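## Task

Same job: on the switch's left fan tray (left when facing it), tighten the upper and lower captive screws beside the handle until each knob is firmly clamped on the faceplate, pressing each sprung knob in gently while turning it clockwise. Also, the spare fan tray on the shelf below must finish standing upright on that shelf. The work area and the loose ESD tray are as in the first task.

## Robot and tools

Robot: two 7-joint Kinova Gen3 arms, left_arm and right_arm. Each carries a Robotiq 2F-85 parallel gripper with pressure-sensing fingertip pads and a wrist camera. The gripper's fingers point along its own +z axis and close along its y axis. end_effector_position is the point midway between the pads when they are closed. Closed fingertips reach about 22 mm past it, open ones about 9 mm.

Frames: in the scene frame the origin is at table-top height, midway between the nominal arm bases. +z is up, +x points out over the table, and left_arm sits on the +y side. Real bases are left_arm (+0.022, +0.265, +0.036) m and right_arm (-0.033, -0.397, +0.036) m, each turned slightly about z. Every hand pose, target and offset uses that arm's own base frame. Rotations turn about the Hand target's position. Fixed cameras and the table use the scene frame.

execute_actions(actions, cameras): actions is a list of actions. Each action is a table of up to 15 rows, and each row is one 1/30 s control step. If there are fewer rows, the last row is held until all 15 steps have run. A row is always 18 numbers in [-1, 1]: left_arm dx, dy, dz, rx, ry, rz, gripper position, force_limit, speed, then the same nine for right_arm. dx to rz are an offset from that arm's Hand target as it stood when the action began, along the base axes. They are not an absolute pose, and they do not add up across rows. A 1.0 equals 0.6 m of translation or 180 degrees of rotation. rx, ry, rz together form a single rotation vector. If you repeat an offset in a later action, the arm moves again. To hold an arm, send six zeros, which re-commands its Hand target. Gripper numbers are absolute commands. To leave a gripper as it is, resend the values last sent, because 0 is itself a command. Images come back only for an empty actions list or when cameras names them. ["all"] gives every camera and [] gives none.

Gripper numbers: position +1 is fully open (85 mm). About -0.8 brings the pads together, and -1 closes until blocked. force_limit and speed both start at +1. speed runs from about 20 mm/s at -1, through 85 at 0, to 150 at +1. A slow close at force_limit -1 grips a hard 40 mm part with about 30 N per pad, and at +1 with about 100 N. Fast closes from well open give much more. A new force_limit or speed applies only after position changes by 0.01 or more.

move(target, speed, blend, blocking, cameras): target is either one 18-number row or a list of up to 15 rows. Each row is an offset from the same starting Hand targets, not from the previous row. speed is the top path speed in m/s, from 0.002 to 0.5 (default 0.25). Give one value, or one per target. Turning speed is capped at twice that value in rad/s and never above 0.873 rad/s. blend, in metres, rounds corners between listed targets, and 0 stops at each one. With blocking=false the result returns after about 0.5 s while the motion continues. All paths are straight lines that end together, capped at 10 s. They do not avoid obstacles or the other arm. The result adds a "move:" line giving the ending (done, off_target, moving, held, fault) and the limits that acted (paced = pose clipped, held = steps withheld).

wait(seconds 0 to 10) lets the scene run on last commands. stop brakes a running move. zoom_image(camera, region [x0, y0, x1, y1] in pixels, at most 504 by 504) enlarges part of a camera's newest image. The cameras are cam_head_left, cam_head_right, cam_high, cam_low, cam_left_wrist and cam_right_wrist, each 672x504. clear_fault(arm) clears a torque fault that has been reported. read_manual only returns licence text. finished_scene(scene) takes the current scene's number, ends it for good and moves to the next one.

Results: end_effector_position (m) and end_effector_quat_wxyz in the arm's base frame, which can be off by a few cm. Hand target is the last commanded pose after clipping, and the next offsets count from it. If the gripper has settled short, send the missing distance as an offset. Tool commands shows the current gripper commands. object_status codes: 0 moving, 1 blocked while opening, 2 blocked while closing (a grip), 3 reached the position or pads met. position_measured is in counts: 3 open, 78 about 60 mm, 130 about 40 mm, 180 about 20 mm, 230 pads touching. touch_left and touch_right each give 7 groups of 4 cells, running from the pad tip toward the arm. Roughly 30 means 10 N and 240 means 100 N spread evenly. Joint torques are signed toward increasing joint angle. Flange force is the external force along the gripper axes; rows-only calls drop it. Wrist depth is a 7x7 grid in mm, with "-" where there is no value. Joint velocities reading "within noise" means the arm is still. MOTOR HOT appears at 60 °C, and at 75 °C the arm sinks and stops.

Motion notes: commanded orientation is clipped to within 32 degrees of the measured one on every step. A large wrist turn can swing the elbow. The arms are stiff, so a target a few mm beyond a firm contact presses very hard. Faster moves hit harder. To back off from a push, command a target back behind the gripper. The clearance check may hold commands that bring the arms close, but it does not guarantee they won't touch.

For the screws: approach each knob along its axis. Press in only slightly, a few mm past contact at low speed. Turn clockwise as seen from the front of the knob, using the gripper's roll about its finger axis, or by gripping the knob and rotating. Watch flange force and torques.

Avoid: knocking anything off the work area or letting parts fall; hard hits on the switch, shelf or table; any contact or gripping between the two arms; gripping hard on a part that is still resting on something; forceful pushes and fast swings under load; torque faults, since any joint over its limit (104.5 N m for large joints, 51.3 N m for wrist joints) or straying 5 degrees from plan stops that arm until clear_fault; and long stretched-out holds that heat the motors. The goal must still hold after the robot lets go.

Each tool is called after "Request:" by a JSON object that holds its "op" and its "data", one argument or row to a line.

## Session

Request:
{"op": "execute_actions", "data": {
  "actions": []
}}

Scene clock: 0.00 s.
left_arm: end_effector_position=(+0.2815, -0.2649, +0.0795) position_measured=3 object_status=3 touch_left=n/a touch_right=n/a end_effector_quat_wxyz=(-0.099, +0.944, -0.257, +0.180) | right_arm: end_effector_position=(+0.3296, +0.0685, +0.0876) position_measured=3 object_status=3 touch_left=n/a touch_right=n/a end_effector_quat_wxyz=(-0.395, +0.478, +0.495, +0.608)
Joint positions: left_arm=[0.751 0.528 0.339 2.218 -1.151 0.625 -0.037] | right_arm=[0.726 1.338 -0.084 1.958 -1.064 1.476 1.891]
Joint velocities: within noise
Joint torques (N m): no reading
Flange force (N): no reading
Wrist depth (mm): cam_left_wrist=[377 355 337 322 307 293 282 / 362 341 325 311 297 285 274 / 349 330 315 300 288 276 266 / 335 318 304 291 279 268 258 / 323 309 295 283 271 259 250 / 312 298 285 274 264 253 243 / 308 - 279 268 260 - -] | cam_right_wrist=[632 2286 411 2420 2420 2483 2580 / 675 2248 414 439 2420 2502 2570 / 652 2286 418 2411 2394 2456 2550 / 659 2240 395 2385 2420 517 361 / 673 2286 409 2318 2402 604 611 / 590 681 712 931 2402 2456 2511 / 470 507 581 646 772 853 2531]
Hand target: left_arm +0.2815, -0.2649, +0.0795; -0.099, +0.944, -0.257, +0.180 | right_arm +0.3296, +0.0685, +0.0876; -0.395, +0.478, +0.495, +0.608
Tool commands: left_gripper/position=+1.0 left_gripper/force_limit=+1.0 left_gripper/speed=+1.0 right_gripper/position=+1.0 right_gripper/force_limit=+1.0 right_gripper/speed=+1.0

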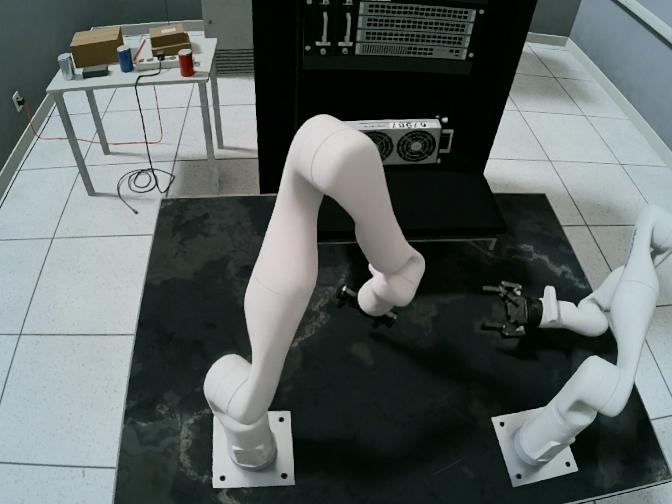

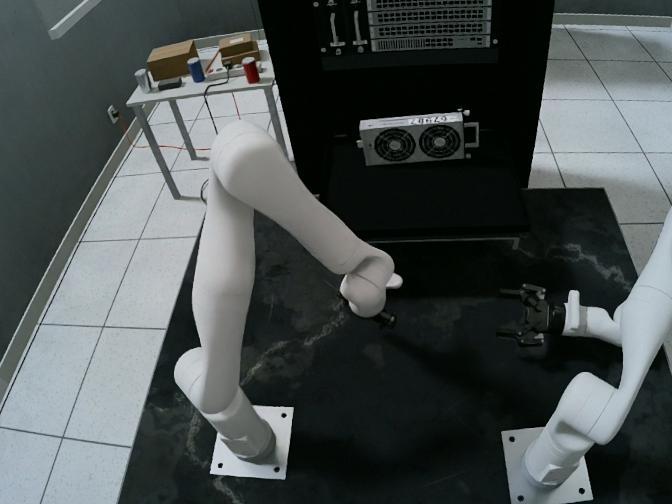

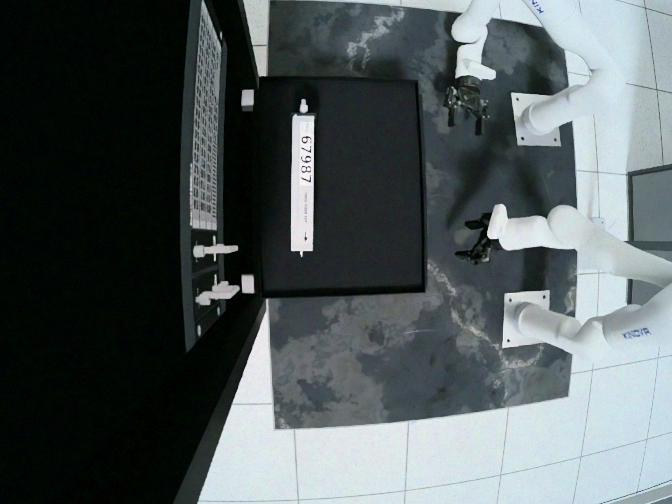

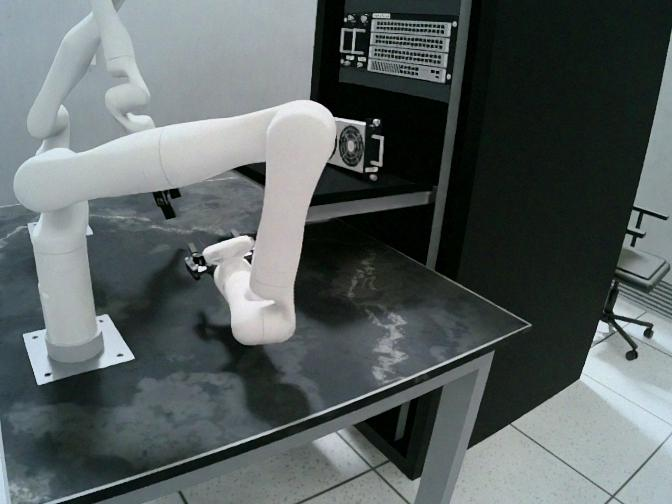

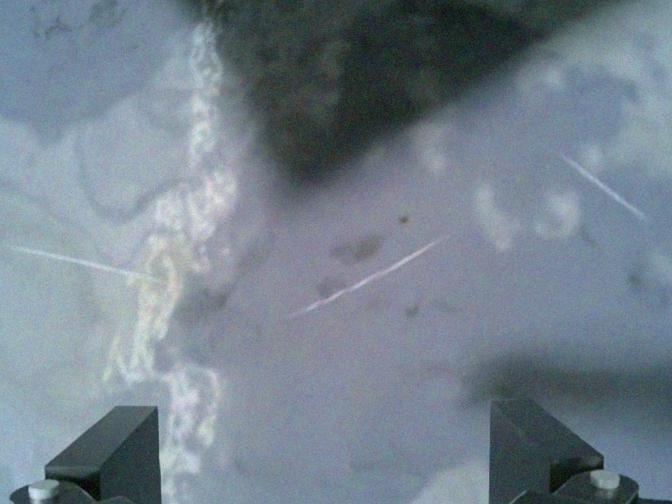

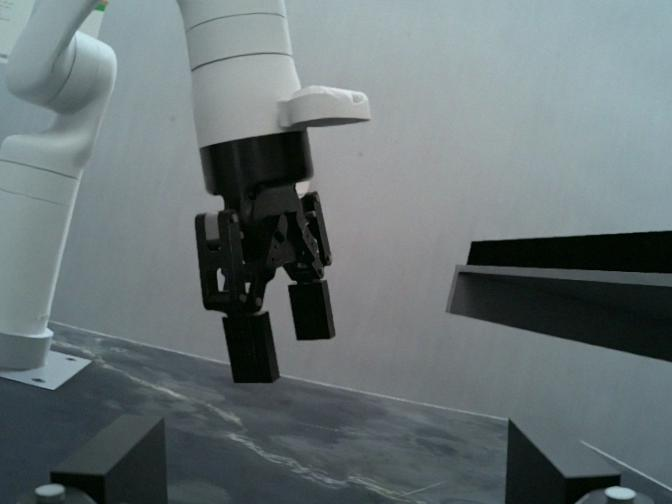

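Request:
{"op": "move", "data": {
  "target": [
    [0.1308, 0.1915, 0.5342, 0, 0, 0, 1, 1, 1, 0, 0, 0, 0, 0, 0, 1, 1, 1],
    [0.4475, 0.0982, 0.6403, -0.1723, -0.3699, 0.0765, 1, 1, 1, 0, 0, 0, 0, 0, 0, 1, 1, 1]
  ],
  "speed": 0.25,
  "blend": 0.04,
  "cameras": ["all"]
}}

Scene clock: 6.17 s.
left_arm: end_effector_position=(+0.5500, -0.2060, +0.4636) position_measured=3 object_status=3 touch_left=((8 -12 4 -4) (11 -16 -7 4) (-11 -18 25 8) (7 23 -33 0) (-14 -10 -2 15) (-3 0 -12 -4) (26 2 8 8)) touch_right=((-7 6 8 19) (10 2 1 -1) (2 7 6 -6) (12 5 2 3) (10 3 10 -2) (2 4 -3 5) (4 -3 -3 -3)) end_effector_quat_wxyz=(+0.000, +0.707, +0.000, +0.707) | right_arm: end_effector_position=(+0.3296, +0.0685, +0.0876) position_measured=3 object_status=3 touch_left=((-26 3 -8 7) (1 -6 -14 -1) (-6 4 1 5) (-10 -5 -6 -1) (13 0 9 1) (17 6 -8 19) (-13 -2 8 -26)) touch_right=((-2 -19 -11 -15) (-7 5 7 8) (-2 2 5 -8) (-2 2 6 -3) (-1 9 -1 3) (3 11 2 0) (-5 2 16 -12)) end_effector_quat_wxyz=(-0.395, +0.478, +0.495, +0.608)
Joint positions: left_arm=[0.022 0.301 0.772 2.176 -2.312 1.181 0.89] | right_arm=[0.726 1.338 -0.084 1.958 -1.064 1.476 1.891]
Joint torques (N m): left_arm=[0.93 -12.76 2.04 -6.52 -1.72 2.18 0.47] | right_arm=[-0.04 -19.12 -2.08 4.3 0.11 2.44 -0.16]
Flange force (N): left_arm=[2.2 2.2 5.5] | right_arm=[-9.6 1.2 -2.3]
Wrist depth (mm): cam_left_wrist=[3418 446 467 466 467 468 468 / 3453 448 823 467 469 469 471 / 3584 448 470 470 471 473 472 / 3546 450 807 472 473 474 475 / 3527 453 799 472 474 476 477 / 3603 454 789 474 476 476 476 / - 454 474 475 476 477 -] | cam_right_wrist=[639 2278 2326 2376 2429 2531 2560 / 687 2294 2326 2351 2456 2502 2521 / 651 2294 2302 2376 2411 2474 2540 / 654 2271 2302 2360 2438 518 362 / 678 2255 2360 2360 2360 602 609 / 589 682 804 965 2385 2483 2550 / 468 507 582 644 765 851 2540]
Hand target: left_arm +0.5500, -0.2060, +0.4636; +0.000, +0.707, +0.000, +0.707 | right_arm +0.3296, +0.0685, +0.0876; -0.395, +0.478, +0.495, +0.608
Off the commanded pose: left_arm 0.000 m, 0 deg | right_arm 0.000 m, 0 deg.
move: done

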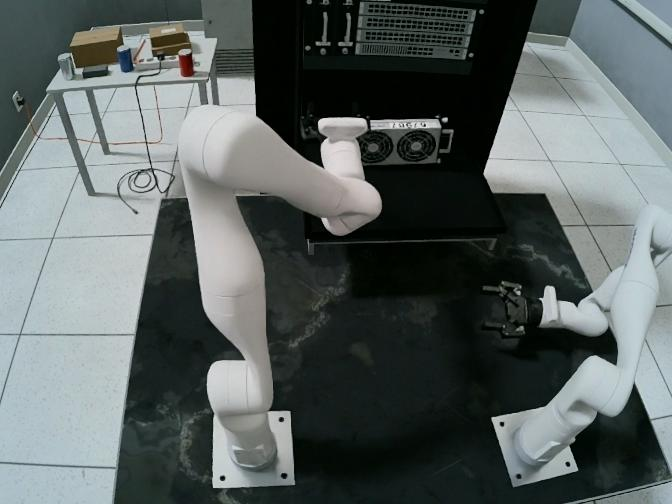

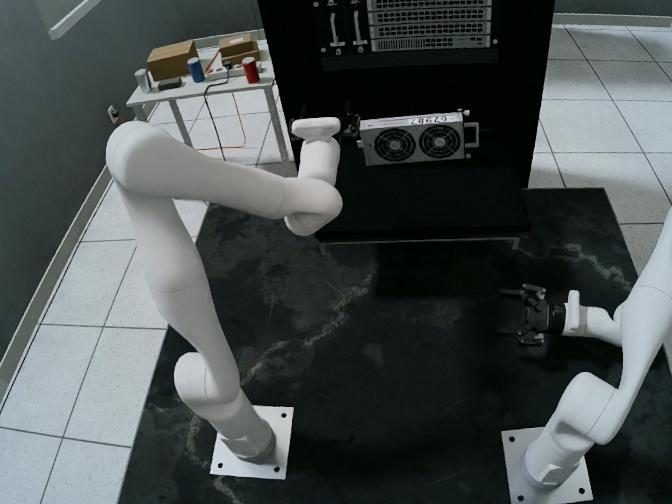

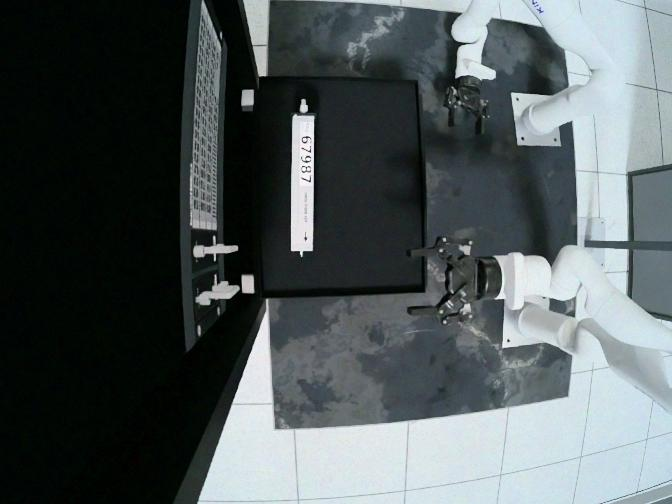

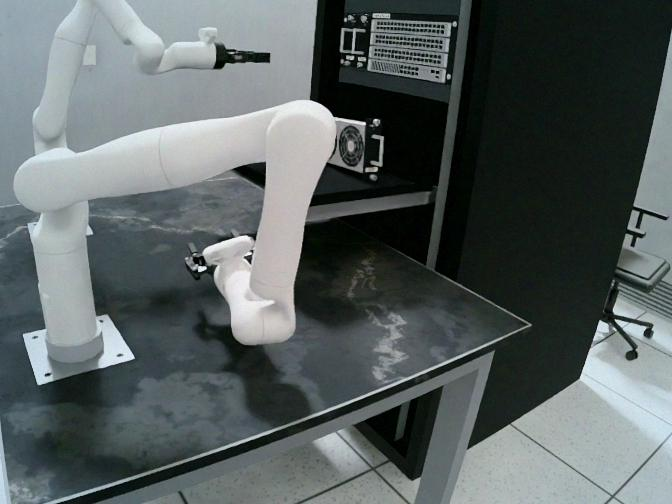

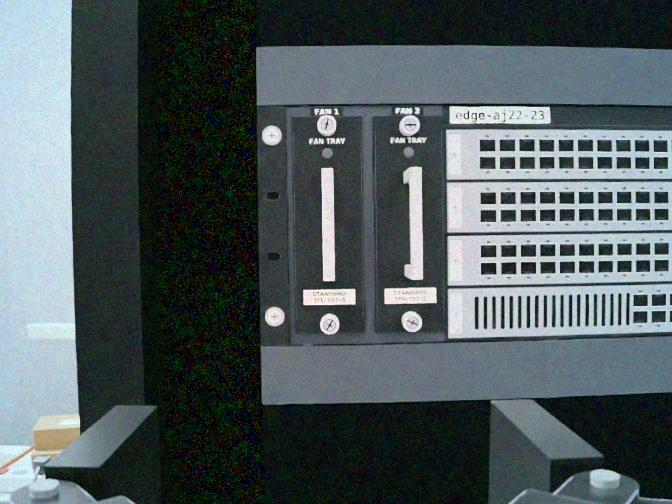

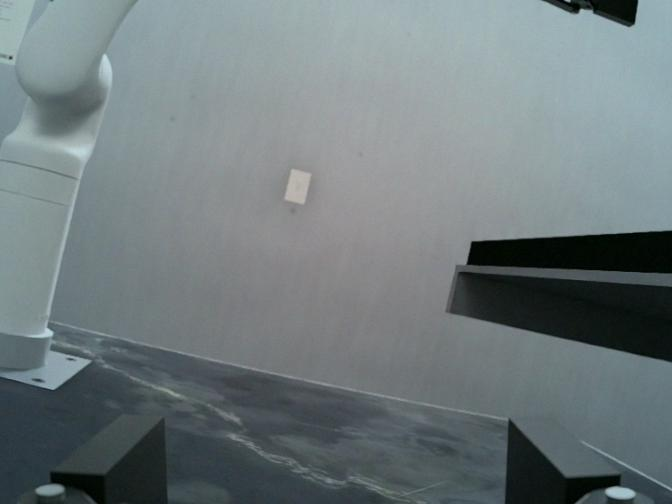

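Request:
{"op": "move", "data": {
  "target": [0.345, -0.0057, -0.0098, 0, 0, 0, -0.325, 1, 0, 0, 0, 0, 0, 0, 0, 1, 1, 1],
  "speed": 0.25,
  "cameras": ["cam_left_wrist"]
}}

Request:
{"op": "zoom_image", "data": {
  "camera": "cam_left_wrist",
  "region": [200, 280, 470, 480]
}}

Scene clock: 8.23 s.
left_arm: end_effector_position=(+0.7570, -0.2095, +0.4578) position_measured=170 object_status=3 touch_left=((22 -9 6 -2) (15 -1 27 4) (33 -25 6 9) (3 -6 -1 -1) (-24 -4 -5 8) (-1 -11 18 -10) (20 15 -5 8)) touch_right=((-12 1 6 13) (0 -6 -7 8) (-7 3 -4 3) (-1 -1 7 2) (4 -1 -4 9) (4 -7 -4 -2) (-7 14 -15 7)) end_effector_quat_wxyz=(+0.000, +0.707, +0.000, +0.707) | right_arm: end_effector_position=(+0.3296, +0.0685, +0.0876) position_measured=3 object_status=3 touch_left=((11 5 -10 -1) (19 11 -6 -14) (12 -1 -8 -3) (11 23 -5 21) (18 18 -19 -19) (-5 12 -13 11) (-4 -8 26 7)) touch_right=((8 -9 -1 -2) (4 12 16 4) (17 9 -13 6) (-8 -9 26 2) (-7 5 -3 8) (-5 5 9 14) (14 3 -6 9)) end_effector_quat_wxyz=(-0.395, +0.478, +0.495, +0.608)
Joint positions: left_arm=[-0.024 0.671 0.685 1.614 -2.507 0.936 0.694] | right_arm=[0.726 1.338 -0.084 1.958 -1.064 1.476 1.891]
Joint torques (N m): left_arm=[0.81 -21.07 4.16 -7.55 -1.84 1.79 0.45] | right_arm=[-0.06 -19.04 -2.05 4.3 0.12 2.37 -0.14]
Flange force (N): left_arm=[1.9 2.1 6.9] | right_arm=[-9.4 1.4 -2.4]
Wrist depth (mm): cam_left_wrist=[402 520 259 259 260 262 263 / 373 517 260 260 261 263 264 / 399 515 261 261 261 264 264 / 291 512 262 261 262 265 266 / 395 558 263 263 263 266 266 / 393 505 263 263 264 266 267 / 392 502 - - - 265 265] | cam_right_wrist=[636 660 2310 2360 2447 2483 2570 / 689 2271 2360 2385 2420 2493 2531 / 651 2271 2360 2360 2394 2493 2580 / 654 2248 2326 2385 2420 518 362 / 677 2302 2326 2376 2402 603 611 / 592 682 799 962 2456 2483 2570 / 471 509 581 647 767 858 2550]
Hand target: left_arm +0.7570, -0.2095, +0.4578; +0.000, +0.707, +0.000, +0.707 | right_arm +0.3296, +0.0685, +0.0876; -0.395, +0.478, +0.495, +0.608
Off the commanded pose: left_arm 0.000 m, 0 deg | right_arm 0.000 m, 0 deg.
move: done
Images, in order (width x height): cam_left_wrist 672x504.

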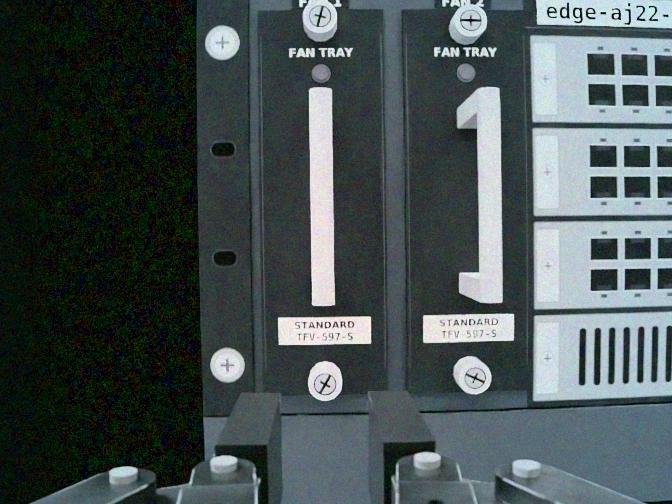

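Scaled by 1.867.

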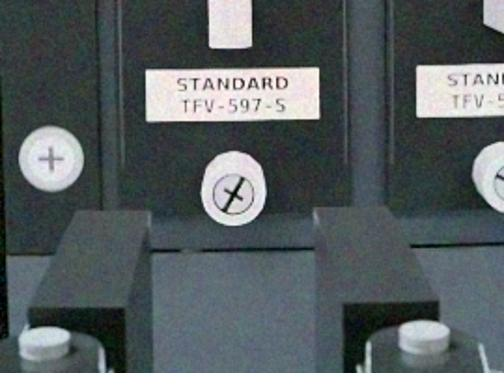

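Request:
{"op": "move", "data": {
  "target": [
    [0.12, 0, 0, 0,0,0, -0.325,1,0, 0,0,0,0,0,0,1,1,1]
  ],
  "speed": 0.1,
  "cameras": ["cam_left_wrist"]
}}

Scene clock: 10.83 s.
left_arm: end_effector_position=(+0.8290, -0.2095, +0.4578) position_measured=170 object_status=3 touch_left=((9 13 9 -25) (16 -11 -28 19) (-9 1 -5 30) (-13 17 -8 0) (-11 -5 -13 13) (1 16 2 -1) (-6 -5 22 7)) touch_right=((-4 -9 4 0) (-2 -4 1 4) (-4 1 7 -6) (7 3 7 4) (16 17 -4 1) (-2 -2 -11 6) (0 1 1 -5)) end_effector_quat_wxyz=(+0.000, +0.707, +0.000, +0.707) | right_arm: end_effector_position=(+0.3296, +0.0685, +0.0876) position_measured=3 object_status=3 touch_left=((10 2 -15 5) (3 -1 -3 -18) (3 -11 9 0) (-9 -18 6 -16) (11 -18 -22 7) (16 -12 -6 -7) (6 27 31 5)) touch_right=((-11 4 -7 8) (10 10 -5 0) (9 11 -13 -2) (0 -15 -1 -14) (-13 17 3 24) (-12 3 6 -3) (-16 -3 9 -11)) end_effector_quat_wxyz=(-0.395, +0.478, +0.495, +0.608)
Joint positions: left_arm=[-0.001 0.8 0.662 1.351 -2.507 0.806 0.589] | right_arm=[0.726 1.338 -0.084 1.958 -1.064 1.476 1.891]
Joint torques (N m): left_arm=[0.86 -24.1 4.49 -8.04 -1.74 1.53 0.42] | right_arm=[-0.11 -19.05 -2.04 4.1 0.08 2.42 -0.1]
Flange force (N): left_arm=[1.8 1.9 7.5] | right_arm=[-8.9 0.9 -2.2]
Wrist depth (mm): cam_left_wrist=[374 187 187 187 188 188 191 / 372 188 188 188 188 189 - / 372 188 188 - 189 189 192 / 368 189 189 190 190 190 193 / 368 189 190 190 190 191 194 / 366 190 190 190 191 191 194 / 364 - - - - - -] | cam_right_wrist=[638 658 2318 2411 2438 2502 579 / 690 2263 2302 2429 2411 2493 2531 / 652 2294 2294 2385 2456 2465 2511 / 658 2271 2294 2394 2429 518 362 / 675 2294 2351 2385 2411 601 609 / 589 683 801 961 2411 2474 2570 / 471 509 581 648 765 857 2493]
Hand target: left_arm +0.8290, -0.2094, +0.4578; +0.000, +0.707, +0.000, +0.707 | right_arm +0.3296, +0.0685, +0.0876; -0.395, +0.478, +0.495, +0.608
Off the commanded pose: left_arm 0.000 m, 0 deg | right_arm 0.000 m, 0 deg.
move: done
Images, in order (width x height): cam_left_wrist 672x504.

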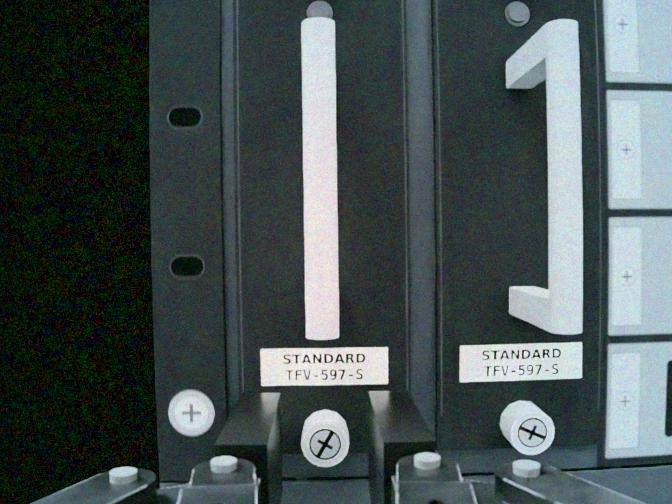

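Request:
{"op": "execute_actions", "data": {
  "actions": [],
  "cameras": ["cam_head_left", "cam_head_right"]
}}

Scene clock: 10.97 s.
left_arm: end_effector_position=(+0.8290, -0.2095, +0.4578) position_measured=170 object_status=3 touch_left=((-8 5 -4 18) (-5 -2 -1 -15) (14 -33 13 -4) (15 9 10 -17) (21 -4 -18 3) (17 11 -6 5) (6 5 1 9)) touch_right=((-3 1 7 0) (-1 -18 -2 0) (-8 2 2 -15) (16 -5 5 -15) (-2 5 -3 17) (1 -4 -2 4) (2 0 -4 -9)) end_effector_quat_wxyz=(+0.000, +0.707, +0.000, +0.707) | right_arm: end_effector_position=(+0.3296, +0.0685, +0.0876) position_measured=3 object_status=3 touch_left=((-9 -10 1 -2) (2 18 2 -8) (-13 16 -3 -15) (-4 6 17 15) (4 -11 -20 -33) (11 6 18 -12) (-13 14 17 2)) touch_right=((-10 -16 -2 5) (10 12 6 -1) (9 14 -5 12) (-4 -9 10 2) (-8 -1 5 16) (-28 10 -6 7) (-5 11 -5 2)) end_effector_quat_wxyz=(-0.395, +0.478, +0.495, +0.608)
Joint positions: left_arm=[-0.001 0.8 0.662 1.351 -2.507 0.806 0.589] | right_arm=[0.726 1.338 -0.084 1.958 -1.064 1.476 1.891]
Joint velocities: within noise
Joint torques (N m): left_arm=[0.79 -24.12 4.58 -8.1 -1.73 1.52 0.45] | right_arm=[-0.05 -19.04 -2.02 4.26 0.1 2.39 -0.15]
Flange force (N): left_arm=[1.7 2.0 7.4] | right_arm=[-9.3 1.3 -2.3]
Wrist depth (mm): cam_left_wrist=[374 187 187 187 188 188 191 / 372 187 188 188 189 189 - / 371 188 189 - 189 189 192 / 369 189 189 189 190 190 193 / 368 190 190 190 191 190 194 / 366 190 190 190 191 191 194 / 365 - - - - - -] | cam_right_wrist=[638 658 2343 2385 2420 2570 580 / 689 2263 2310 2343 2465 2474 2570 / 655 2255 2310 2376 2474 2474 2550 / 656 2302 2351 2376 2402 519 363 / 673 2248 2302 2351 2438 602 608 / 591 681 800 960 2402 2474 2502 / 469 506 582 646 761 856 2493]
Hand target: left_arm +0.8290, -0.2094, +0.4578; +0.000, +0.707, +0.000, +0.707 | right_arm +0.3296, +0.0685, +0.0876; -0.395, +0.478, +0.495, +0.608
Tool commands: left_gripper/position=-0.325 left_gripper/force_limit=+1.0 left_gripper/speed=+0.0 right_gripper/position=+1.0 right_gripper/force_limit=+1.0 right_gripper/speed=+1.0
Off the commanded pose: left_arm 0.000 m, 0 deg | right_arm 0.000 m, 0 deg.
Images, in order (width x height): cam_head_left 672x504, cam_head_right 672x504.

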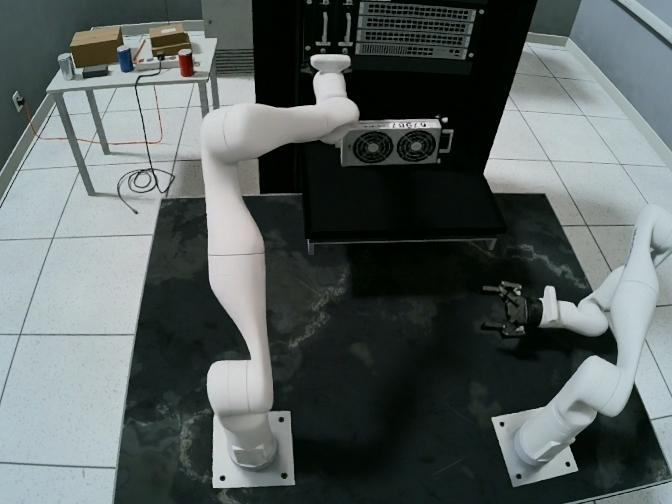

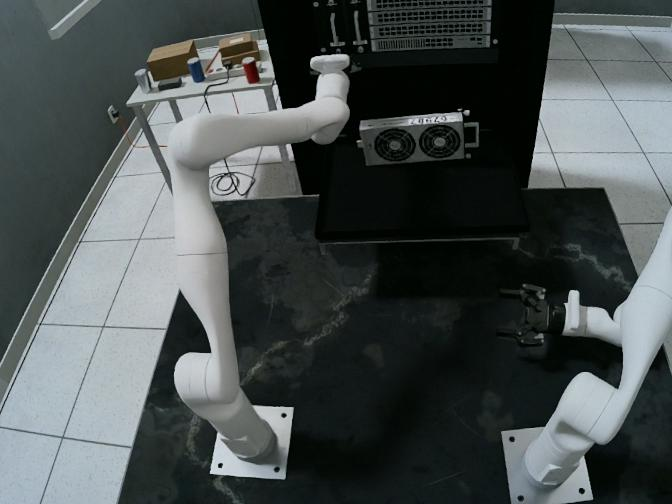

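Request:
{"op": "zoom_image", "data": {
  "camera": "cam_left_wrist",
  "region": [225, 380, 425, 504]
}}

This scene's latest camera images include none from cam_left_wrist. They are from: cam_head_left, cam_head_right. cam_left_wrist's image comes with the result of a call that names it in "cameras".

Request:
{"op": "move", "data": {
  "target": [
    [0.0167, 0, 0, 0,0,0, -0.325,1,0, 0,0,0,0,0,0,1,1,1]
  ],
  "speed": 0.04,
  "cameras": ["cam_left_wrist"]
}}

Request:
{"op": "zoom_image", "data": {
  "camera": "cam_left_wrist",
  "region": [225, 380, 425, 504]
}}

Scene clock: 12.73 s.
left_arm: end_effector_position=(+0.8390, -0.2095, +0.4578) position_measured=170 object_status=3 touch_left=((11 -2 4 6) (25 -5 -3 7) (8 -38 10 -4) (0 -24 -22 22) (-23 16 -17 36) (-16 -19 -11 -20) (18 8 2 2)) touch_right=((-9 8 15 15) (-4 -5 7 4) (-6 1 -1 -6) (2 1 0 4) (9 8 2 13) (-7 -2 9 -5) (5 -5 -6 -9)) end_effector_quat_wxyz=(+0.000, +0.707, +0.000, +0.707) | right_arm: end_effector_position=(+0.3296, +0.0685, +0.0876) position_measured=3 object_status=3 touch_left=((5 -10 10 13) (7 2 -13 1) (6 8 -4 -1) (18 18 10 -1) (-16 6 5 -16) (-4 3 5 -5) (9 -9 7 0)) touch_right=((5 -17 3 -4) (7 15 -3 -12) (2 -8 9 1) (2 -10 11 -7) (-20 -14 4 4) (0 5 1 15) (1 14 -7 20)) end_effector_quat_wxyz=(-0.395, +0.478, +0.495, +0.608)
Joint positions: left_arm=[0.004 0.819 0.659 1.31 -2.503 0.786 0.572] | right_arm=[0.726 1.338 -0.084 1.958 -1.064 1.476 1.891]
Joint torques (N m): left_arm=[0.86 -24.58 4.53 -8.12 -1.73 1.5 0.45] | right_arm=[-0.12 -19.05 -2.04 4.24 0.08 2.38 -0.1]
Flange force (N): left_arm=[1.8 2.0 7.8] | right_arm=[-9.2 1.3 -2.5]
Wrist depth (mm): cam_left_wrist=[373 177 177 177 178 178 181 / 372 177 178 178 179 179 181 / 369 178 178 179 179 179 - / 369 179 179 179 180 180 183 / 368 179 180 - 180 181 - / 366 180 180 180 181 181 182 / 365 - - - - - -] | cam_right_wrist=[640 653 2278 2447 2438 2493 2521 / 691 2294 2302 2394 2411 2447 2540 / 653 2232 2335 2411 2420 2474 2590 / 657 2343 2368 2402 2456 519 362 / 677 2278 2360 2368 2394 599 609 / 591 682 803 969 2438 2531 2531 / 469 507 584 648 769 853 2493]
Hand target: left_arm +0.8390, -0.2095, +0.4578; +0.000, +0.707, +0.000, +0.707 | right_arm +0.3296, +0.0685, +0.0876; -0.395, +0.478, +0.495, +0.608
Off the commanded pose: left_arm 0.000 m, 0 deg | right_arm 0.000 m, 0 deg.
move: done
Images, in order (width x height): cam_left_wrist 672x504.

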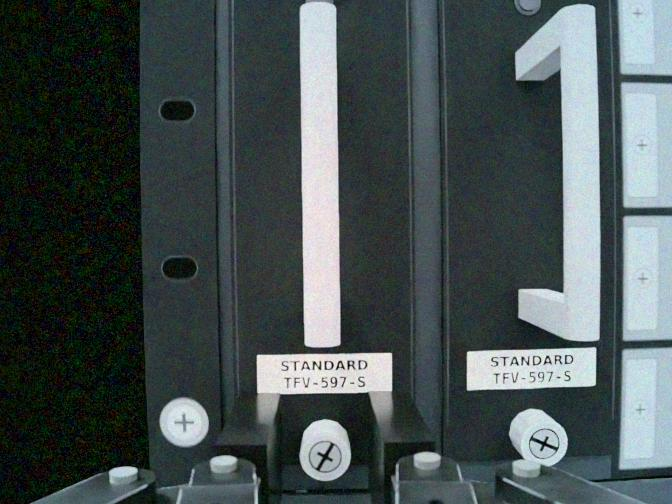

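Scaled by 2.520.

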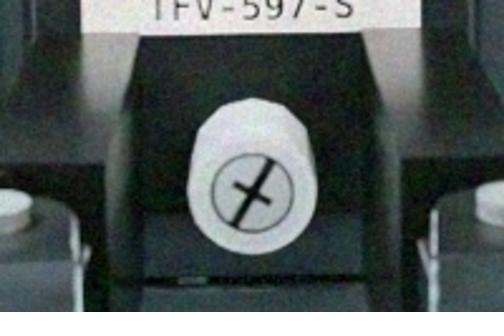

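Request:
{"op": "move", "data": {
  "target": [
    [0.0042, 0, 0, 0,0,0, -0.325,1,0, 0,0,0,0,0,0,1,1,1]
  ],
  "speed": 0.02
}}

Request:
{"op": "execute_actions", "data": {
  "actions": [
    [[0,0,0,0,0,0,-1,-1,-1,0,0,0,0,0,0,1,1,1]],
    [[0,0,0,0,0,0,-1,-1,-1,0,0,0,0,0,0,1,1,1]]
  ]
}}

Request:
{"op": "wait", "data": {
  "seconds": 0.2,
  "cameras": ["cam_left_wrist"]
}}

Scene clock: 13.97 s.
left_arm: end_effector_position=(+0.8415, -0.2094, +0.4577) position_measured=170 object_status=3 touch_left=((13 -24 -1 -21) (-8 29 12 27) (-10 -3 -15 7) (-16 8 11 -9) (-4 34 -31 -9) (-3 -5 5 15) (26 6 5 5)) touch_right=((-14 -13 6 3) (-6 1 -4 15) (-4 2 0 3) (3 12 -1 0) (6 12 -7 4) (3 -8 -7 5) (1 3 -6 1)) end_effector_quat_wxyz=(+0.000, +0.707, +0.000, +0.707) | right_arm: end_effector_position=(+0.3296, +0.0685, +0.0876) position_measured=3 object_status=3 touch_left=((8 22 6 2) (-3 0 -27 7) (-15 -2 -2 -11) (-16 16 12 -12) (0 -1 4 -6) (-6 -29 -11 -2) (13 -20 5 10)) touch_right=((1 -7 2 6) (9 1 -5 3) (6 0 -9 -2) (-5 -17 -5 2) (-18 -2 1 14) (-2 -6 3 0) (-4 3 -4 10)) end_effector_quat_wxyz=(-0.395, +0.478, +0.495, +0.608)
Joint positions: left_arm=[0.006 0.824 0.658 1.299 -2.502 0.781 0.567] | right_arm=[0.726 1.338 -0.084 1.958 -1.064 1.476 1.891]
Joint torques (N m): left_arm=[0.85 -24.68 4.61 -8.09 -1.71 1.47 0.47] | right_arm=[-0.01 -18.99 -2.1 4.26 0.11 2.39 -0.13]
Flange force (N): left_arm=[1.9 2.1 8.0] | right_arm=[-9.2 1.4 -2.3]
Wrist depth (mm): cam_left_wrist=[374 174 175 175 175 175 - / 372 175 175 176 176 176 - / 370 175 176 176 176 177 - / 345 176 177 177 177 177 - / 367 177 177 - 178 178 - / 365 177 177 178 178 178 179 / 365 - - - - - -] | cam_right_wrist=[639 655 2318 2429 2429 2493 2502 / 689 2294 2310 2368 2402 2456 2540 / 654 2278 2335 2385 2420 2521 2580 / 654 2232 2310 2326 2429 518 362 / 673 2263 2318 2368 2438 602 610 / 590 679 802 961 2402 2456 2531 / 470 507 583 647 764 853 2540]
Hand target: left_arm +0.8415, -0.2094, +0.4577; +0.000, +0.707, +0.000, +0.707 | right_arm +0.3296, +0.0685, +0.0876; -0.395, +0.478, +0.495, +0.608
Off the commanded pose: left_arm 0.000 m, 0 deg | right_arm 0.000 m, 0 deg.
move: done

Scene clock: 15.17 s.
left_arm: end_effector_position=(+0.8415, -0.2095, +0.4577) position_measured=199 object_status=2 touch_left=((40 390 434 59) (73 445 417 39) (-3 71 76 4) (2 25 14 -15) (-21 -2 -14 -3) (-8 0 -9 -21) (22 -7 -6 9)) touch_right=((56 410 209 52) (31 299 296 41) (-6 53 39 -3) (10 15 -6 8) (3 2 -4 5) (2 -2 -4 -2) (-3 -2 1 6)) end_effector_quat_wxyz=(+0.000, +0.707, +0.000, +0.707) | right_arm: end_effector_position=(+0.3296, +0.0685, +0.0876) position_measured=3 object_status=3 touch_left=((-14 9 5 -8) (13 -11 1 7) (-11 -2 4 4) (6 6 2 4) (12 8 -8 1) (-6 6 -14 2) (-14 -1 -13 -12)) touch_right=((-6 -17 -1 -2) (-2 15 8 -12) (3 16 3 8) (-14 -10 -5 0) (-1 -2 2 1) (20 3 -1 2) (-7 -7 -8 3)) end_effector_quat_wxyz=(-0.395, +0.478, +0.495, +0.608)
Joint positions: left_arm=[0.006 0.824 0.658 1.299 -2.502 0.78 0.567] | right_arm=[0.726 1.338 -0.084 1.958 -1.064 1.476 1.891]
Joint torques (N m): left_arm=[0.5 -24.36 4.32 -8.47 -1.78 1.48 0.43] | right_arm=[-0.02 -19.14 -2.04 4.35 0.08 2.4 -0.13]
Wrist depth (mm): cam_left_wrist=[373 174 175 175 175 175 - / 371 175 175 176 176 176 - / 370 176 176 176 177 177 - / 346 176 176 177 177 177 - / 367 177 177 - 178 178 - / 366 178 178 177 178 178 179 / 365 - - - - - -] | cam_right_wrist=[636 657 2360 2385 2438 2474 2531 / 691 2271 2318 2376 2447 2502 2540 / 650 2326 2351 2394 2402 2447 2540 / 659 2278 2310 2326 2402 518 362 / 676 2302 2310 2394 2394 599 608 / 592 683 801 957 2402 2511 2550 / 470 506 583 644 767 856 2531]
Hand target: left_arm +0.8415, -0.2094, +0.4577; +0.000, +0.707, +0.000, +0.707 | right_arm +0.3296, +0.0685, +0.0876; -0.395, +0.478, +0.495, +0.608
Off the commanded pose: left_arm 0.000 m, 0 deg | right_arm 0.000 m, 0 deg.

Scene clock: 15.37 s.
left_arm: end_effector_position=(+0.8415, -0.2095, +0.4577) position_measured=199 object_status=2 touch_left=((57 377 430 101) (71 446 424 30) (14 46 106 1) (4 16 -1 23) (1 5 -29 5) (26 -5 28 -7) (18 -25 -4 26)) touch_right=((50 416 232 57) (41 292 298 48) (0 57 39 1) (21 6 4 -7) (10 5 -3 3) (7 -7 0 13) (-2 7 4 3)) end_effector_quat_wxyz=(+0.000, +0.707, +0.000, +0.707) | right_arm: end_effector_position=(+0.3296, +0.0685, +0.0876) position_measured=3 object_status=3 touch_left=((7 6 -12 18) (11 5 -23 11) (5 13 21 -1) (2 20 -7 14) (-1 -3 -22 -29) (17 12 5 -7) (5 -1 5 -17)) touch_right=((3 -20 -8 6) (9 -3 4 0) (16 5 -4 4) (-7 8 7 -11) (-30 2 0 16) (5 3 5 9) (-10 -8 -10 4)) end_effector_quat_wxyz=(-0.395, +0.478, +0.495, +0.608)
Joint positions: left_arm=[0.006 0.824 0.658 1.299 -2.502 0.78 0.567] | right_arm=[0.726 1.338 -0.084 1.958 -1.064 1.476 1.891]
Joint torques (N m): left_arm=[0.55 -24.39 4.29 -8.47 -1.72 1.45 0.46] | right_arm=[-0.08 -19.09 -2.05 4.23 0.09 2.43 -0.11]
Flange force (N): left_arm=[1.7 1.8 5.9] | right_arm=[-9.3 1.2 -2.3]
Wrist depth (mm): cam_left_wrist=[373 174 175 175 175 175 - / 371 175 175 176 176 176 - / 370 175 176 176 177 177 - / 346 176 177 177 177 177 - / 367 177 177 - 178 178 - / 366 178 178 177 179 178 179 / 365 - - - - - -] | cam_right_wrist=[639 655 2286 2376 2438 2511 2474 / 687 2278 2326 2335 2420 2465 2540 / 651 2278 2310 2360 2402 2502 2550 / 656 2302 2302 2385 2429 517 362 / 672 2286 2318 2360 2385 600 609 / 590 681 802 960 2402 2456 2531 / 469 507 582 648 767 856 2502]
Hand target: left_arm +0.8415, -0.2094, +0.4577; +0.000, +0.707, +0.000, +0.707 | right_arm +0.3296, +0.0685, +0.0876; -0.395, +0.478, +0.495, +0.608
Tool commands: left_gripper/position=-1.0 left_gripper/force_limit=-1.0 left_gripper/speed=-1.0 right_gripper/position=+1.0 right_gripper/force_limit=+1.0 right_gripper/speed=+1.0
Off the commanded pose: left_arm 0.000 m, 0 deg | right_arm 0.000 m, 0 deg.
wait: 0.20 s; at rest by 0.17 s
Images, in order (width x height): cam_left_wrist 672x504.

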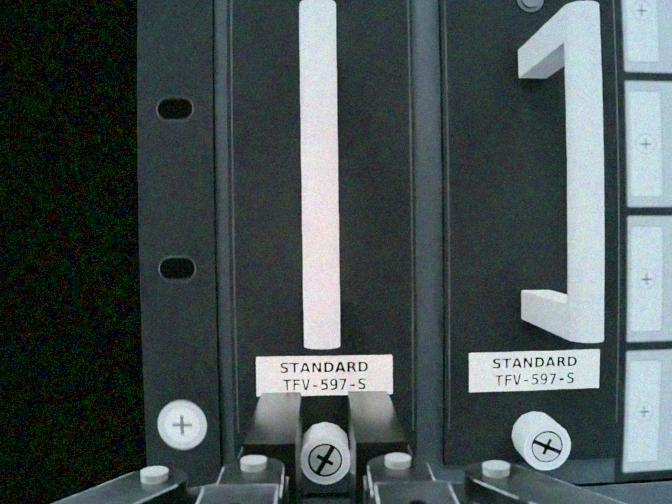

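Request:
{"op": "move", "data": {
  "target": [
    [0.0033, 0, 0, 0,0,0, -1,-1,-1, 0,0,0,0,0,0,1,1,1]
  ],
  "speed": 0.01
}}

Scene clock: 16.23 s.
left_arm: end_effector_position=(+0.8435, -0.2094, +0.4578) position_measured=199 object_status=2 touch_left=((50 394 453 78) (66 434 431 46) (-12 43 82 17) (1 -1 -6 -1) (4 11 9 36) (10 -4 8 15) (-10 13 13 -6)) touch_right=((50 402 223 63) (40 303 291 51) (4 49 54 6) (21 -7 5 -9) (10 7 2 3) (-2 5 11 6) (-8 4 4 8)) end_effector_quat_wxyz=(+0.000, +0.707, +0.000, +0.707) | right_arm: end_effector_position=(+0.3296, +0.0685, +0.0876) position_measured=3 object_status=3 touch_left=((-10 -2 5 1) (-4 -14 11 7) (5 -3 8 2) (3 -5 -5 24) (-7 -14 19 0) (7 -10 4 19) (1 -7 -1 5)) touch_right=((-5 -8 -21 0) (4 19 9 -12) (-7 1 -5 -1) (-5 3 8 -14) (-5 -4 0 -7) (-5 -7 -2 -5) (-3 6 8 -18)) end_effector_quat_wxyz=(-0.395, +0.478, +0.495, +0.608)
Joint positions: left_arm=[0.007 0.828 0.657 1.291 -2.501 0.776 0.564] | right_arm=[0.726 1.338 -0.084 1.958 -1.064 1.476 1.891]
Joint torques (N m): left_arm=[0.36 -24.34 4.15 -8.61 -1.78 1.4 0.46] | right_arm=[-0.12 -19.04 -2.04 4.32 0.08 2.37 -0.12]
Flange force (N): left_arm=[1.9 2.1 5.1] | right_arm=[-9.4 1.4 -2.6]
Wrist depth (mm): cam_left_wrist=[374 172 173 173 173 173 - / 372 173 173 174 174 174 - / 370 174 174 174 175 175 - / 346 174 175 175 175 175 - / 367 175 175 - 176 176 - / 365 175 176 176 176 176 177 / 365 - - - - - -] | cam_right_wrist=[640 655 2326 2360 2465 2511 2521 / 691 2335 2385 2376 2411 2474 2560 / 653 2310 2343 2343 2402 2493 2600 / 658 2310 2335 2376 2411 518 362 / 681 2286 2310 2402 2411 601 607 / 594 683 801 967 2438 2493 2550 / 471 507 582 647 766 856 2580]
Hand target: left_arm +0.8435, -0.2094, +0.4578; +0.000, +0.707, +0.000, +0.707 | right_arm +0.3296, +0.0685, +0.0876; -0.395, +0.478, +0.495, +0.608
Off the commanded pose: left_arm 0.000 m, 0 deg | right_arm 0.000 m, 0 deg.
move: done

Request:
{"op": "move", "data": {
  "target": [
    [0.0010, 0, 0, 0,0,0, -1,-1,-1, 0,0,0,0,0,0,1,1,1]
  ],
  "speed": 0.01
}}

Scene clock: 17.07 s.
left_arm: end_effector_position=(+0.8441, -0.2094, +0.4578) position_measured=199 object_status=2 touch_left=((78 434 505 79) (84 506 463 69) (12 45 63 11) (-19 -13 -18 13) (-8 -6 -4 10) (2 5 2 -2) (0 -28 -24 7)) touch_right=((46 375 200 52) (40 294 292 58) (6 47 47 0) (3 -12 1 -8) (24 16 -11 -2) (9 -13 -3 -4) (-3 2 5 -17)) end_effector_quat_wxyz=(+0.000, +0.707, +0.000, +0.707) | right_arm: end_effector_position=(+0.3296, +0.0685, +0.0876) position_measured=3 object_status=3 touch_left=((-7 5 0 23) (-10 -9 -10 13) (-11 -12 1 16) (7 15 -6 23) (-15 -8 -3 2) (-6 -13 -24 24) (9 -13 20 -8)) touch_right=((-4 -7 -10 16) (-2 1 7 -11) (-1 7 -8 -4) (1 1 9 3) (-8 -9 7 13) (-14 -6 -2 8) (-6 7 3 2)) end_effector_quat_wxyz=(-0.395, +0.478, +0.495, +0.608)
Joint positions: left_arm=[0.007 0.829 0.657 1.289 -2.501 0.775 0.563] | right_arm=[0.726 1.338 -0.084 1.958 -1.064 1.476 1.891]
Joint torques (N m): left_arm=[0.31 -21.58 3.86 -13.44 -2.99 -0.04 0.45] | right_arm=[-0.15 -19.06 -2.08 4.27 0.04 2.41 -0.13]
Flange force (N): left_arm=[-0.7 -5.0 -23.0] | right_arm=[-9.3 1.1 -2.6]
Wrist depth (mm): cam_left_wrist=[374 172 172 173 173 173 - / 372 173 173 173 174 174 - / 370 173 174 174 174 174 - / 346 174 174 174 175 175 - / 367 175 175 - 176 175 - / 365 175 175 175 176 176 176 / 365 - - - - - -] | cam_right_wrist=[641 654 2271 2429 2394 2511 2502 / 691 2263 2318 2420 2456 2474 2550 / 649 2278 2351 2376 2420 2447 2531 / 658 2263 2376 2394 2429 519 362 / 675 2240 2351 2385 2402 601 610 / 589 680 799 957 2376 2465 2580 / 470 508 580 646 764 858 2560]
Hand target: left_arm +0.8441, -0.2094, +0.4578; +0.000, +0.707, +0.000, +0.707 | right_arm +0.3296, +0.0685, +0.0876; -0.395, +0.478, +0.495, +0.608
Off the commanded pose: left_arm 0.000 m, 0 deg | right_arm 0.000 m, 0 deg.
move: done

Request:
{"op": "move", "data": {
  "target": [
    [-0.0006, 0, 0, 0,0,0, -1,-1,-1, 0,0,0,0,0,0,1,1,1]
  ],
  "speed": 0.02
}}

Scene clock: 17.93 s.
left_arm: end_effector_position=(+0.8437, -0.2094, +0.4577) position_measured=199 object_status=2 touch_left=((70 441 474 85) (67 487 429 35) (39 63 90 1) (-6 1 -23 2) (-7 9 6 -3) (4 -33 -10 -9) (-3 -17 3 -8)) touch_right=((46 375 207 46) (40 297 292 44) (4 49 37 -11) (2 9 -2 -5) (6 5 -11 -3) (-5 -3 -7 6) (2 -8 -1 5)) end_effector_quat_wxyz=(+0.000, +0.707, +0.000, +0.707) | right_arm: end_effector_position=(+0.3296, +0.0685, +0.0876) position_measured=3 object_status=3 touch_left=((21 -19 -16 4) (5 -5 27 -1) (-30 -23 28 21) (-14 5 5 18) (-9 6 28 18) (14 -18 -15 2) (11 -4 6 -13)) touch_right=((-10 -8 11 -3) (-3 1 -11 -2) (8 7 1 20) (6 24 6 -5) (-6 9 9 11) (4 -4 -6 7) (-4 -12 -8 3)) end_effector_quat_wxyz=(-0.395, +0.478, +0.495, +0.608)
Joint positions: left_arm=[0.007 0.828 0.657 1.29 -2.501 0.776 0.564] | right_arm=[0.726 1.338 -0.084 1.958 -1.064 1.476 1.891]
Joint torques (N m): left_arm=[1.58 -22.42 4.6 -9.9 -2.27 0.24 0.52] | right_arm=[-0.01 -19.08 -2.05 4.31 0.12 2.42 -0.13]
Flange force (N): left_arm=[1.7 -2.3 -6.6] | right_arm=[-9.5 1.4 -2.3]
Wrist depth (mm): cam_left_wrist=[374 172 172 173 173 173 - / 372 173 173 173 174 174 - / 370 173 174 174 174 175 - / 346 174 174 175 175 175 - / 367 175 175 - 176 176 - / 365 175 175 175 176 176 177 / 365 - - - - - -] | cam_right_wrist=[639 655 2326 2420 2447 2483 2521 / 687 2294 2376 2420 2429 2456 2521 / 653 2278 2310 2402 2429 2493 2560 / 657 2318 2343 2351 2438 518 363 / 679 2271 2302 2402 2420 602 611 / 591 677 807 968 2429 2521 2502 / 470 506 585 645 765 858 2511]
Hand target: left_arm +0.8437, -0.2094, +0.4577; +0.000, +0.707, +0.000, +0.707 | right_arm +0.3296, +0.0685, +0.0876; -0.395, +0.478, +0.495, +0.608
Off the commanded pose: left_arm 0.000 m, 0 deg | right_arm 0.000 m, 0 deg.
move: done

Request:
{"op": "move", "data": {
  "target": [
    [0.0004, 0, 0, 0.92,0,0, -1,-1,-1, 0,0,0,0,0,0,1,1,1]
  ],
  "speed": 0.42
}}

Request:
{"op": "move", "data": {
  "target": [
    [0.0004, 0, 0, 0.92,0,0, -1,-1,-1, 0,0,0,0,0,0,1,1,1]
  ],
  "speed": 0.42,
  "cameras": ["cam_left_wrist"]
}}

Scene clock: 22.30 s.
left_arm: end_effector_position=(+0.8440, -0.2095, +0.4578) position_measured=199 object_status=2 touch_left=((60 396 418 56) (55 440 402 61) (-8 29 98 3) (-9 19 13 -2) (-22 -12 -8 16) (5 -19 20 4) (13 -3 -17 -8)) touch_right=((45 402 223 59) (45 308 311 42) (-3 52 47 -1) (5 3 6 -9) (20 -2 -19 4) (13 -3 -8 8) (4 -9 -7 2)) end_effector_quat_wxyz=(+0.701, -0.088, +0.702, -0.089) | right_arm: end_effector_position=(+0.3296, +0.0685, +0.0876) position_measured=3 object_status=3 touch_left=((5 25 -8 -6) (7 -18 0 16) (5 -6 -3 -10) (6 6 11 8) (-20 5 3 2) (7 3 -9 5) (-15 -11 2 9)) touch_right=((-1 -1 -14 -3) (-3 -2 8 8) (-14 3 -4 19) (1 7 5 -5) (-4 -8 2 20) (-7 0 5 0) (-3 8 -7 4)) end_effector_quat_wxyz=(-0.395, +0.478, +0.495, +0.608)
Joint positions: left_arm=[0.542 0.774 -0.402 1.262 -2.535 0.423 -1.598] | right_arm=[0.726 1.338 -0.084 1.958 -1.064 1.476 1.891]
Joint torques (N m): left_arm=[-2.75 -29.08 -5.56 -13.12 -0.19 4.99 0.46] | right_arm=[-0.05 -19.1 -2.03 4.29 0.14 2.41 -0.14]
Flange force (N): left_arm=[4.9 -4.1 0.9] | right_arm=[-9.5 1.3 -2.3]
Wrist depth (mm): cam_left_wrist=[171 172 173 174 175 176 177 / 172 173 174 174 175 176 357 / 172 173 174 175 176 177 358 / 173 173 174 175 176 177 349 / 173 174 175 176 177 177 341 / 173 174 177 176 177 178 336 / - - - - - - 326] | cam_right_wrist=[631 2278 2335 2385 2447 2456 2550 / 678 2326 2294 2402 2447 2456 2580 / 651 2310 2310 2411 2429 2456 2511 / 656 2278 2368 2360 2447 517 362 / 676 2271 2335 2326 2429 602 609 / 591 678 796 964 2420 2502 2531 / 469 506 583 646 768 856 2560]
Hand target: left_arm +0.8440, -0.2095, +0.4578; +0.701, -0.088, +0.702, -0.089 | right_arm +0.3296, +0.0685, +0.0876; -0.395, +0.478, +0.495, +0.608
Off the commanded pose: left_arm 0.000 m, 0 deg | right_arm 0.000 m, 0 deg.
move: done

Scene clock: 26.17 s.
left_arm: end_effector_position=(+0.8442, -0.2095, +0.4578) position_measured=199 object_status=2 touch_left=((61 408 474 65) (76 476 427 56) (-8 70 104 29) (0 12 2 0) (16 0 -18 2) (9 5 10 -3) (24 -14 11 2)) touch_right=((47 406 206 50) (30 284 280 49) (7 56 42 4) (12 -6 0 -8) (14 4 2 -2) (6 -2 -7 1) (1 0 -4 -2)) end_effector_quat_wxyz=(+0.176, +0.685, +0.176, +0.685) | right_arm: end_effector_position=(+0.3296, +0.0685, +0.0876) position_measured=3 object_status=3 touch_left=((8 2 6 6) (-16 -6 11 17) (-14 -10 4 -4) (25 0 5 6) (-17 13 -15 -15) (9 12 4 5) (1 8 31 -16)) touch_right=((-13 -8 -9 3) (-12 -6 -6 -6) (-16 1 3 9) (-5 3 10 -9) (9 -1 3 1) (-3 8 6 1) (15 13 -3 -3)) end_effector_quat_wxyz=(-0.395, +0.478, +0.495, +0.608)
Joint positions: left_arm=[0.874 1.062 -1.296 1.244 -3.472 0.286 -2.886] | right_arm=[0.726 1.338 -0.084 1.958 -1.064 1.476 1.891]
Joint torques (N m): left_arm=[-4 -32.22 -15.09 -7.89 2.09 0.42 0.37] | right_arm=[-0.04 -19.09 -1.93 4.29 0.11 2.4 -0.18]
Flange force (N): left_arm=[-13.1 -1.3 -1.0] | right_arm=[-9.5 1.3 -2.1]
Wrist depth (mm): cam_left_wrist=[198 333 480 174 174 174 174 / 300 387 534 174 174 - 175 / 327 459 174 174 174 175 175 / 353 499 174 175 175 175 175 / 420 532 175 175 - 176 176 / 478 175 175 175 176 176 176 / 514 - - - - - -] | cam_right_wrist=[626 2271 2351 2394 2429 2474 2531 / 677 2255 2351 2368 2447 2447 2531 / 651 2271 2318 2318 2420 2474 2550 / 660 2294 2278 2326 2411 518 363 / 675 2271 2302 2420 2438 599 607 / 590 681 798 953 2394 2511 2511 / 470 507 582 646 767 856 2502]
Hand target: left_arm +0.8442, -0.2095, +0.4578; +0.176, +0.685, +0.176, +0.685 | right_arm +0.3296, +0.0685, +0.0876; -0.395, +0.478, +0.495, +0.608
Off the commanded pose: left_arm 0.000 m, 0 deg | right_arm 0.000 m, 0 deg.
move: done
Images, in order (width x height): cam_left_wrist 672x504.

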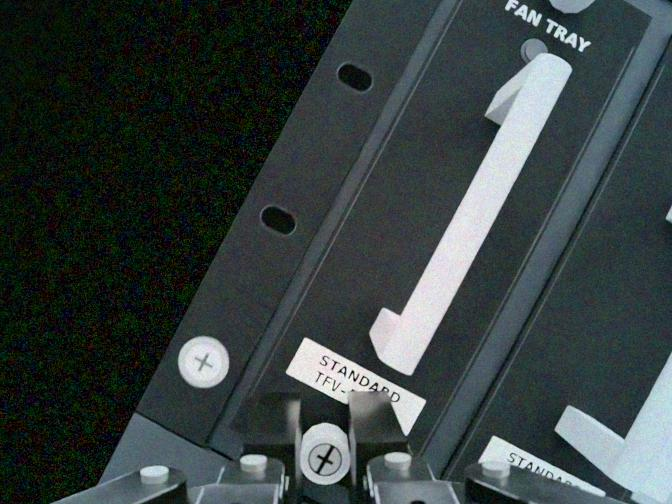

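Request:
{"op": "execute_actions", "data": {
  "actions": [
    [[0,0,0,0,0,0,-0.325,-1,-0.5,0,0,0,0,0,0,1,1,1]]
  ]
}}

Request:
{"op": "wait", "data": {
  "seconds": 0.3,
  "cameras": ["cam_left_wrist"]
}}

Request:
{"op": "zoom_image", "data": {
  "camera": "cam_left_wrist",
  "region": [225, 380, 425, 504]
}}

Scene clock: 27.17 s.
left_arm: end_effector_position=(+0.8442, -0.2094, +0.4578) position_measured=170 object_status=3 touch_left=((1 -18 -12 23) (14 -9 10 21) (-4 -14 15 3) (18 6 18 2) (15 -25 13 6) (-15 3 5 7) (-1 1 6 -8)) touch_right=((-8 -1 17 10) (4 -1 -2 8) (2 -2 7 -2) (1 7 0 0) (4 7 -3 8) (-6 9 3 1) (6 -4 -9 8)) end_effector_quat_wxyz=(+0.176, +0.685, +0.176, +0.685) | right_arm: end_effector_position=(+0.3296, +0.0685, +0.0876) position_measured=3 object_status=3 touch_left=((3 -4 -12 -2) (29 7 1 28) (-25 7 -1 -11) (13 20 -2 11) (6 13 -20 24) (-9 4 -23 2) (-11 10 -2 0)) touch_right=((0 -14 -4 11) (-6 -8 -1 -2) (6 -5 -3 -8) (-7 -6 14 -5) (-13 8 3 -8) (7 -4 -1 -6) (-4 -4 -3 -12)) end_effector_quat_wxyz=(-0.395, +0.478, +0.495, +0.608)
Joint positions: left_arm=[0.874 1.062 -1.296 1.244 -3.472 0.286 -2.886] | right_arm=[0.726 1.338 -0.084 1.958 -1.064 1.476 1.891]
Joint torques (N m): left_arm=[0.89 -24.04 -8.42 -4.75 0.9 0.6 0.45] | right_arm=[-0.05 -19.05 -2.03 4.25 0.07 2.4 -0.11]
Wrist depth (mm): cam_left_wrist=[197 330 476 174 174 174 174 / 301 383 536 174 174 - 175 / 320 455 174 174 175 - 175 / 351 511 175 175 175 175 175 / 415 553 175 175 - 176 176 / 473 175 175 175 176 176 176 / 533 - - - - 176 -] | cam_right_wrist=[624 2302 2326 2429 2465 2521 2483 / 674 2255 2343 2447 2474 2456 2511 / 650 2294 2335 2402 2402 2465 2560 / 658 2263 2286 2402 2429 520 362 / 675 2286 2318 2368 2411 604 609 / 591 684 804 960 2429 2493 2511 / 469 508 580 647 767 851 2531]
Hand target: left_arm +0.8442, -0.2094, +0.4578; +0.176, +0.685, +0.176, +0.685 | right_arm +0.3296, +0.0685, +0.0876; -0.395, +0.478, +0.495, +0.608
Off the commanded pose: left_arm 0.000 m, 0 deg | right_arm 0.000 m, 0 deg.

Scene clock: 27.47 s.
left_arm: end_effector_position=(+0.8442, -0.2094, +0.4578) position_measured=170 object_status=3 touch_left=((9 -29 7 -2) (22 -17 25 3) (15 -22 11 -25) (-15 -21 -2 -21) (5 0 -6 10) (5 -6 10 13) (3 10 19 -2)) touch_right=((-2 -1 3 9) (-7 -8 -4 6) (2 -1 -1 -9) (-1 -14 11 -8) (5 4 -3 10) (3 -5 -6 5) (1 8 0 -8)) end_effector_quat_wxyz=(+0.176, +0.685, +0.176, +0.685) | right_arm: end_effector_position=(+0.3296, +0.0685, +0.0876) position_measured=3 object_status=3 touch_left=((4 -6 -21 1) (-6 15 -8 6) (2 14 -20 9) (-8 14 20 -6) (7 -18 -7 2) (16 7 5 5) (-10 -3 10 5)) touch_right=((-6 -18 -8 -3) (3 15 3 -4) (3 0 -14 10) (7 -3 7 7) (-11 -8 15 -7) (6 7 5 -3) (-2 -3 1 -3)) end_effector_quat_wxyz=(-0.395, +0.478, +0.495, +0.608)
Joint positions: left_arm=[0.874 1.062 -1.296 1.244 -3.472 0.286 -2.886] | right_arm=[0.726 1.338 -0.084 1.958 -1.064 1.476 1.891]
Joint torques (N m): left_arm=[0.85 -23.99 -8.43 -4.82 0.89 0.5 0.4] | right_arm=[-0.12 -19.12 -2.09 4.27 0.09 2.36 -0.18]
Flange force (N): left_arm=[-0.6 1.3 7.6] | right_arm=[-9.5 1.0 -2.5]
Wrist depth (mm): cam_left_wrist=[197 331 476 174 174 174 174 / 301 383 536 174 174 - 175 / 321 456 174 174 175 - 175 / 351 510 175 175 175 176 175 / 417 553 175 175 - 176 176 / 473 175 175 175 176 176 176 / 533 - - - - 176 -] | cam_right_wrist=[624 2278 2310 2351 2447 2483 2560 / 670 2302 2318 2411 2429 2493 2540 / 652 2271 2326 2376 2402 2521 2560 / 659 2302 2302 2376 2438 519 363 / 672 2271 2310 2335 2438 601 607 / 589 682 800 955 2376 2447 2560 / 471 505 581 646 766 858 2531]
Hand target: left_arm +0.8442, -0.2094, +0.4578; +0.176, +0.685, +0.176, +0.685 | right_arm +0.3296, +0.0685, +0.0876; -0.395, +0.478, +0.495, +0.608
Tool commands: left_gripper/position=-0.325 left_gripper/force_limit=-1.0 left_gripper/speed=-0.5 right_gripper/position=+1.0 right_gripper/force_limit=+1.0 right_gripper/speed=+1.0
Off the commanded pose: left_arm 0.000 m, 0 deg | right_arm 0.000 m, 0 deg.
wait: 0.30 s; at rest by 0.17 s
Images, in order (width x height): cam_left_wrist 672x504.

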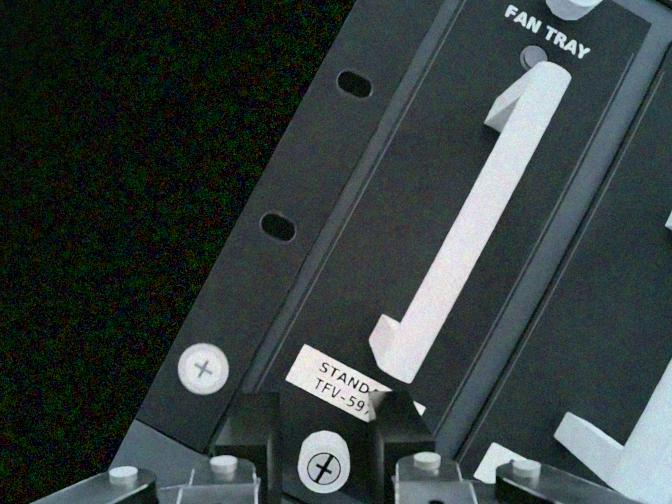

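Scaled by 2.520.

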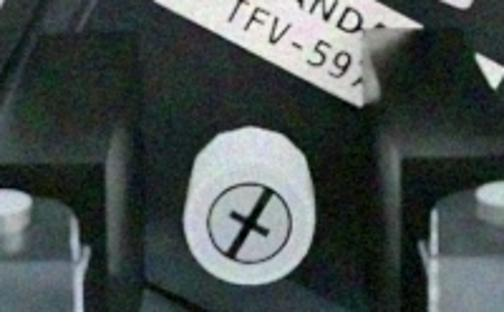

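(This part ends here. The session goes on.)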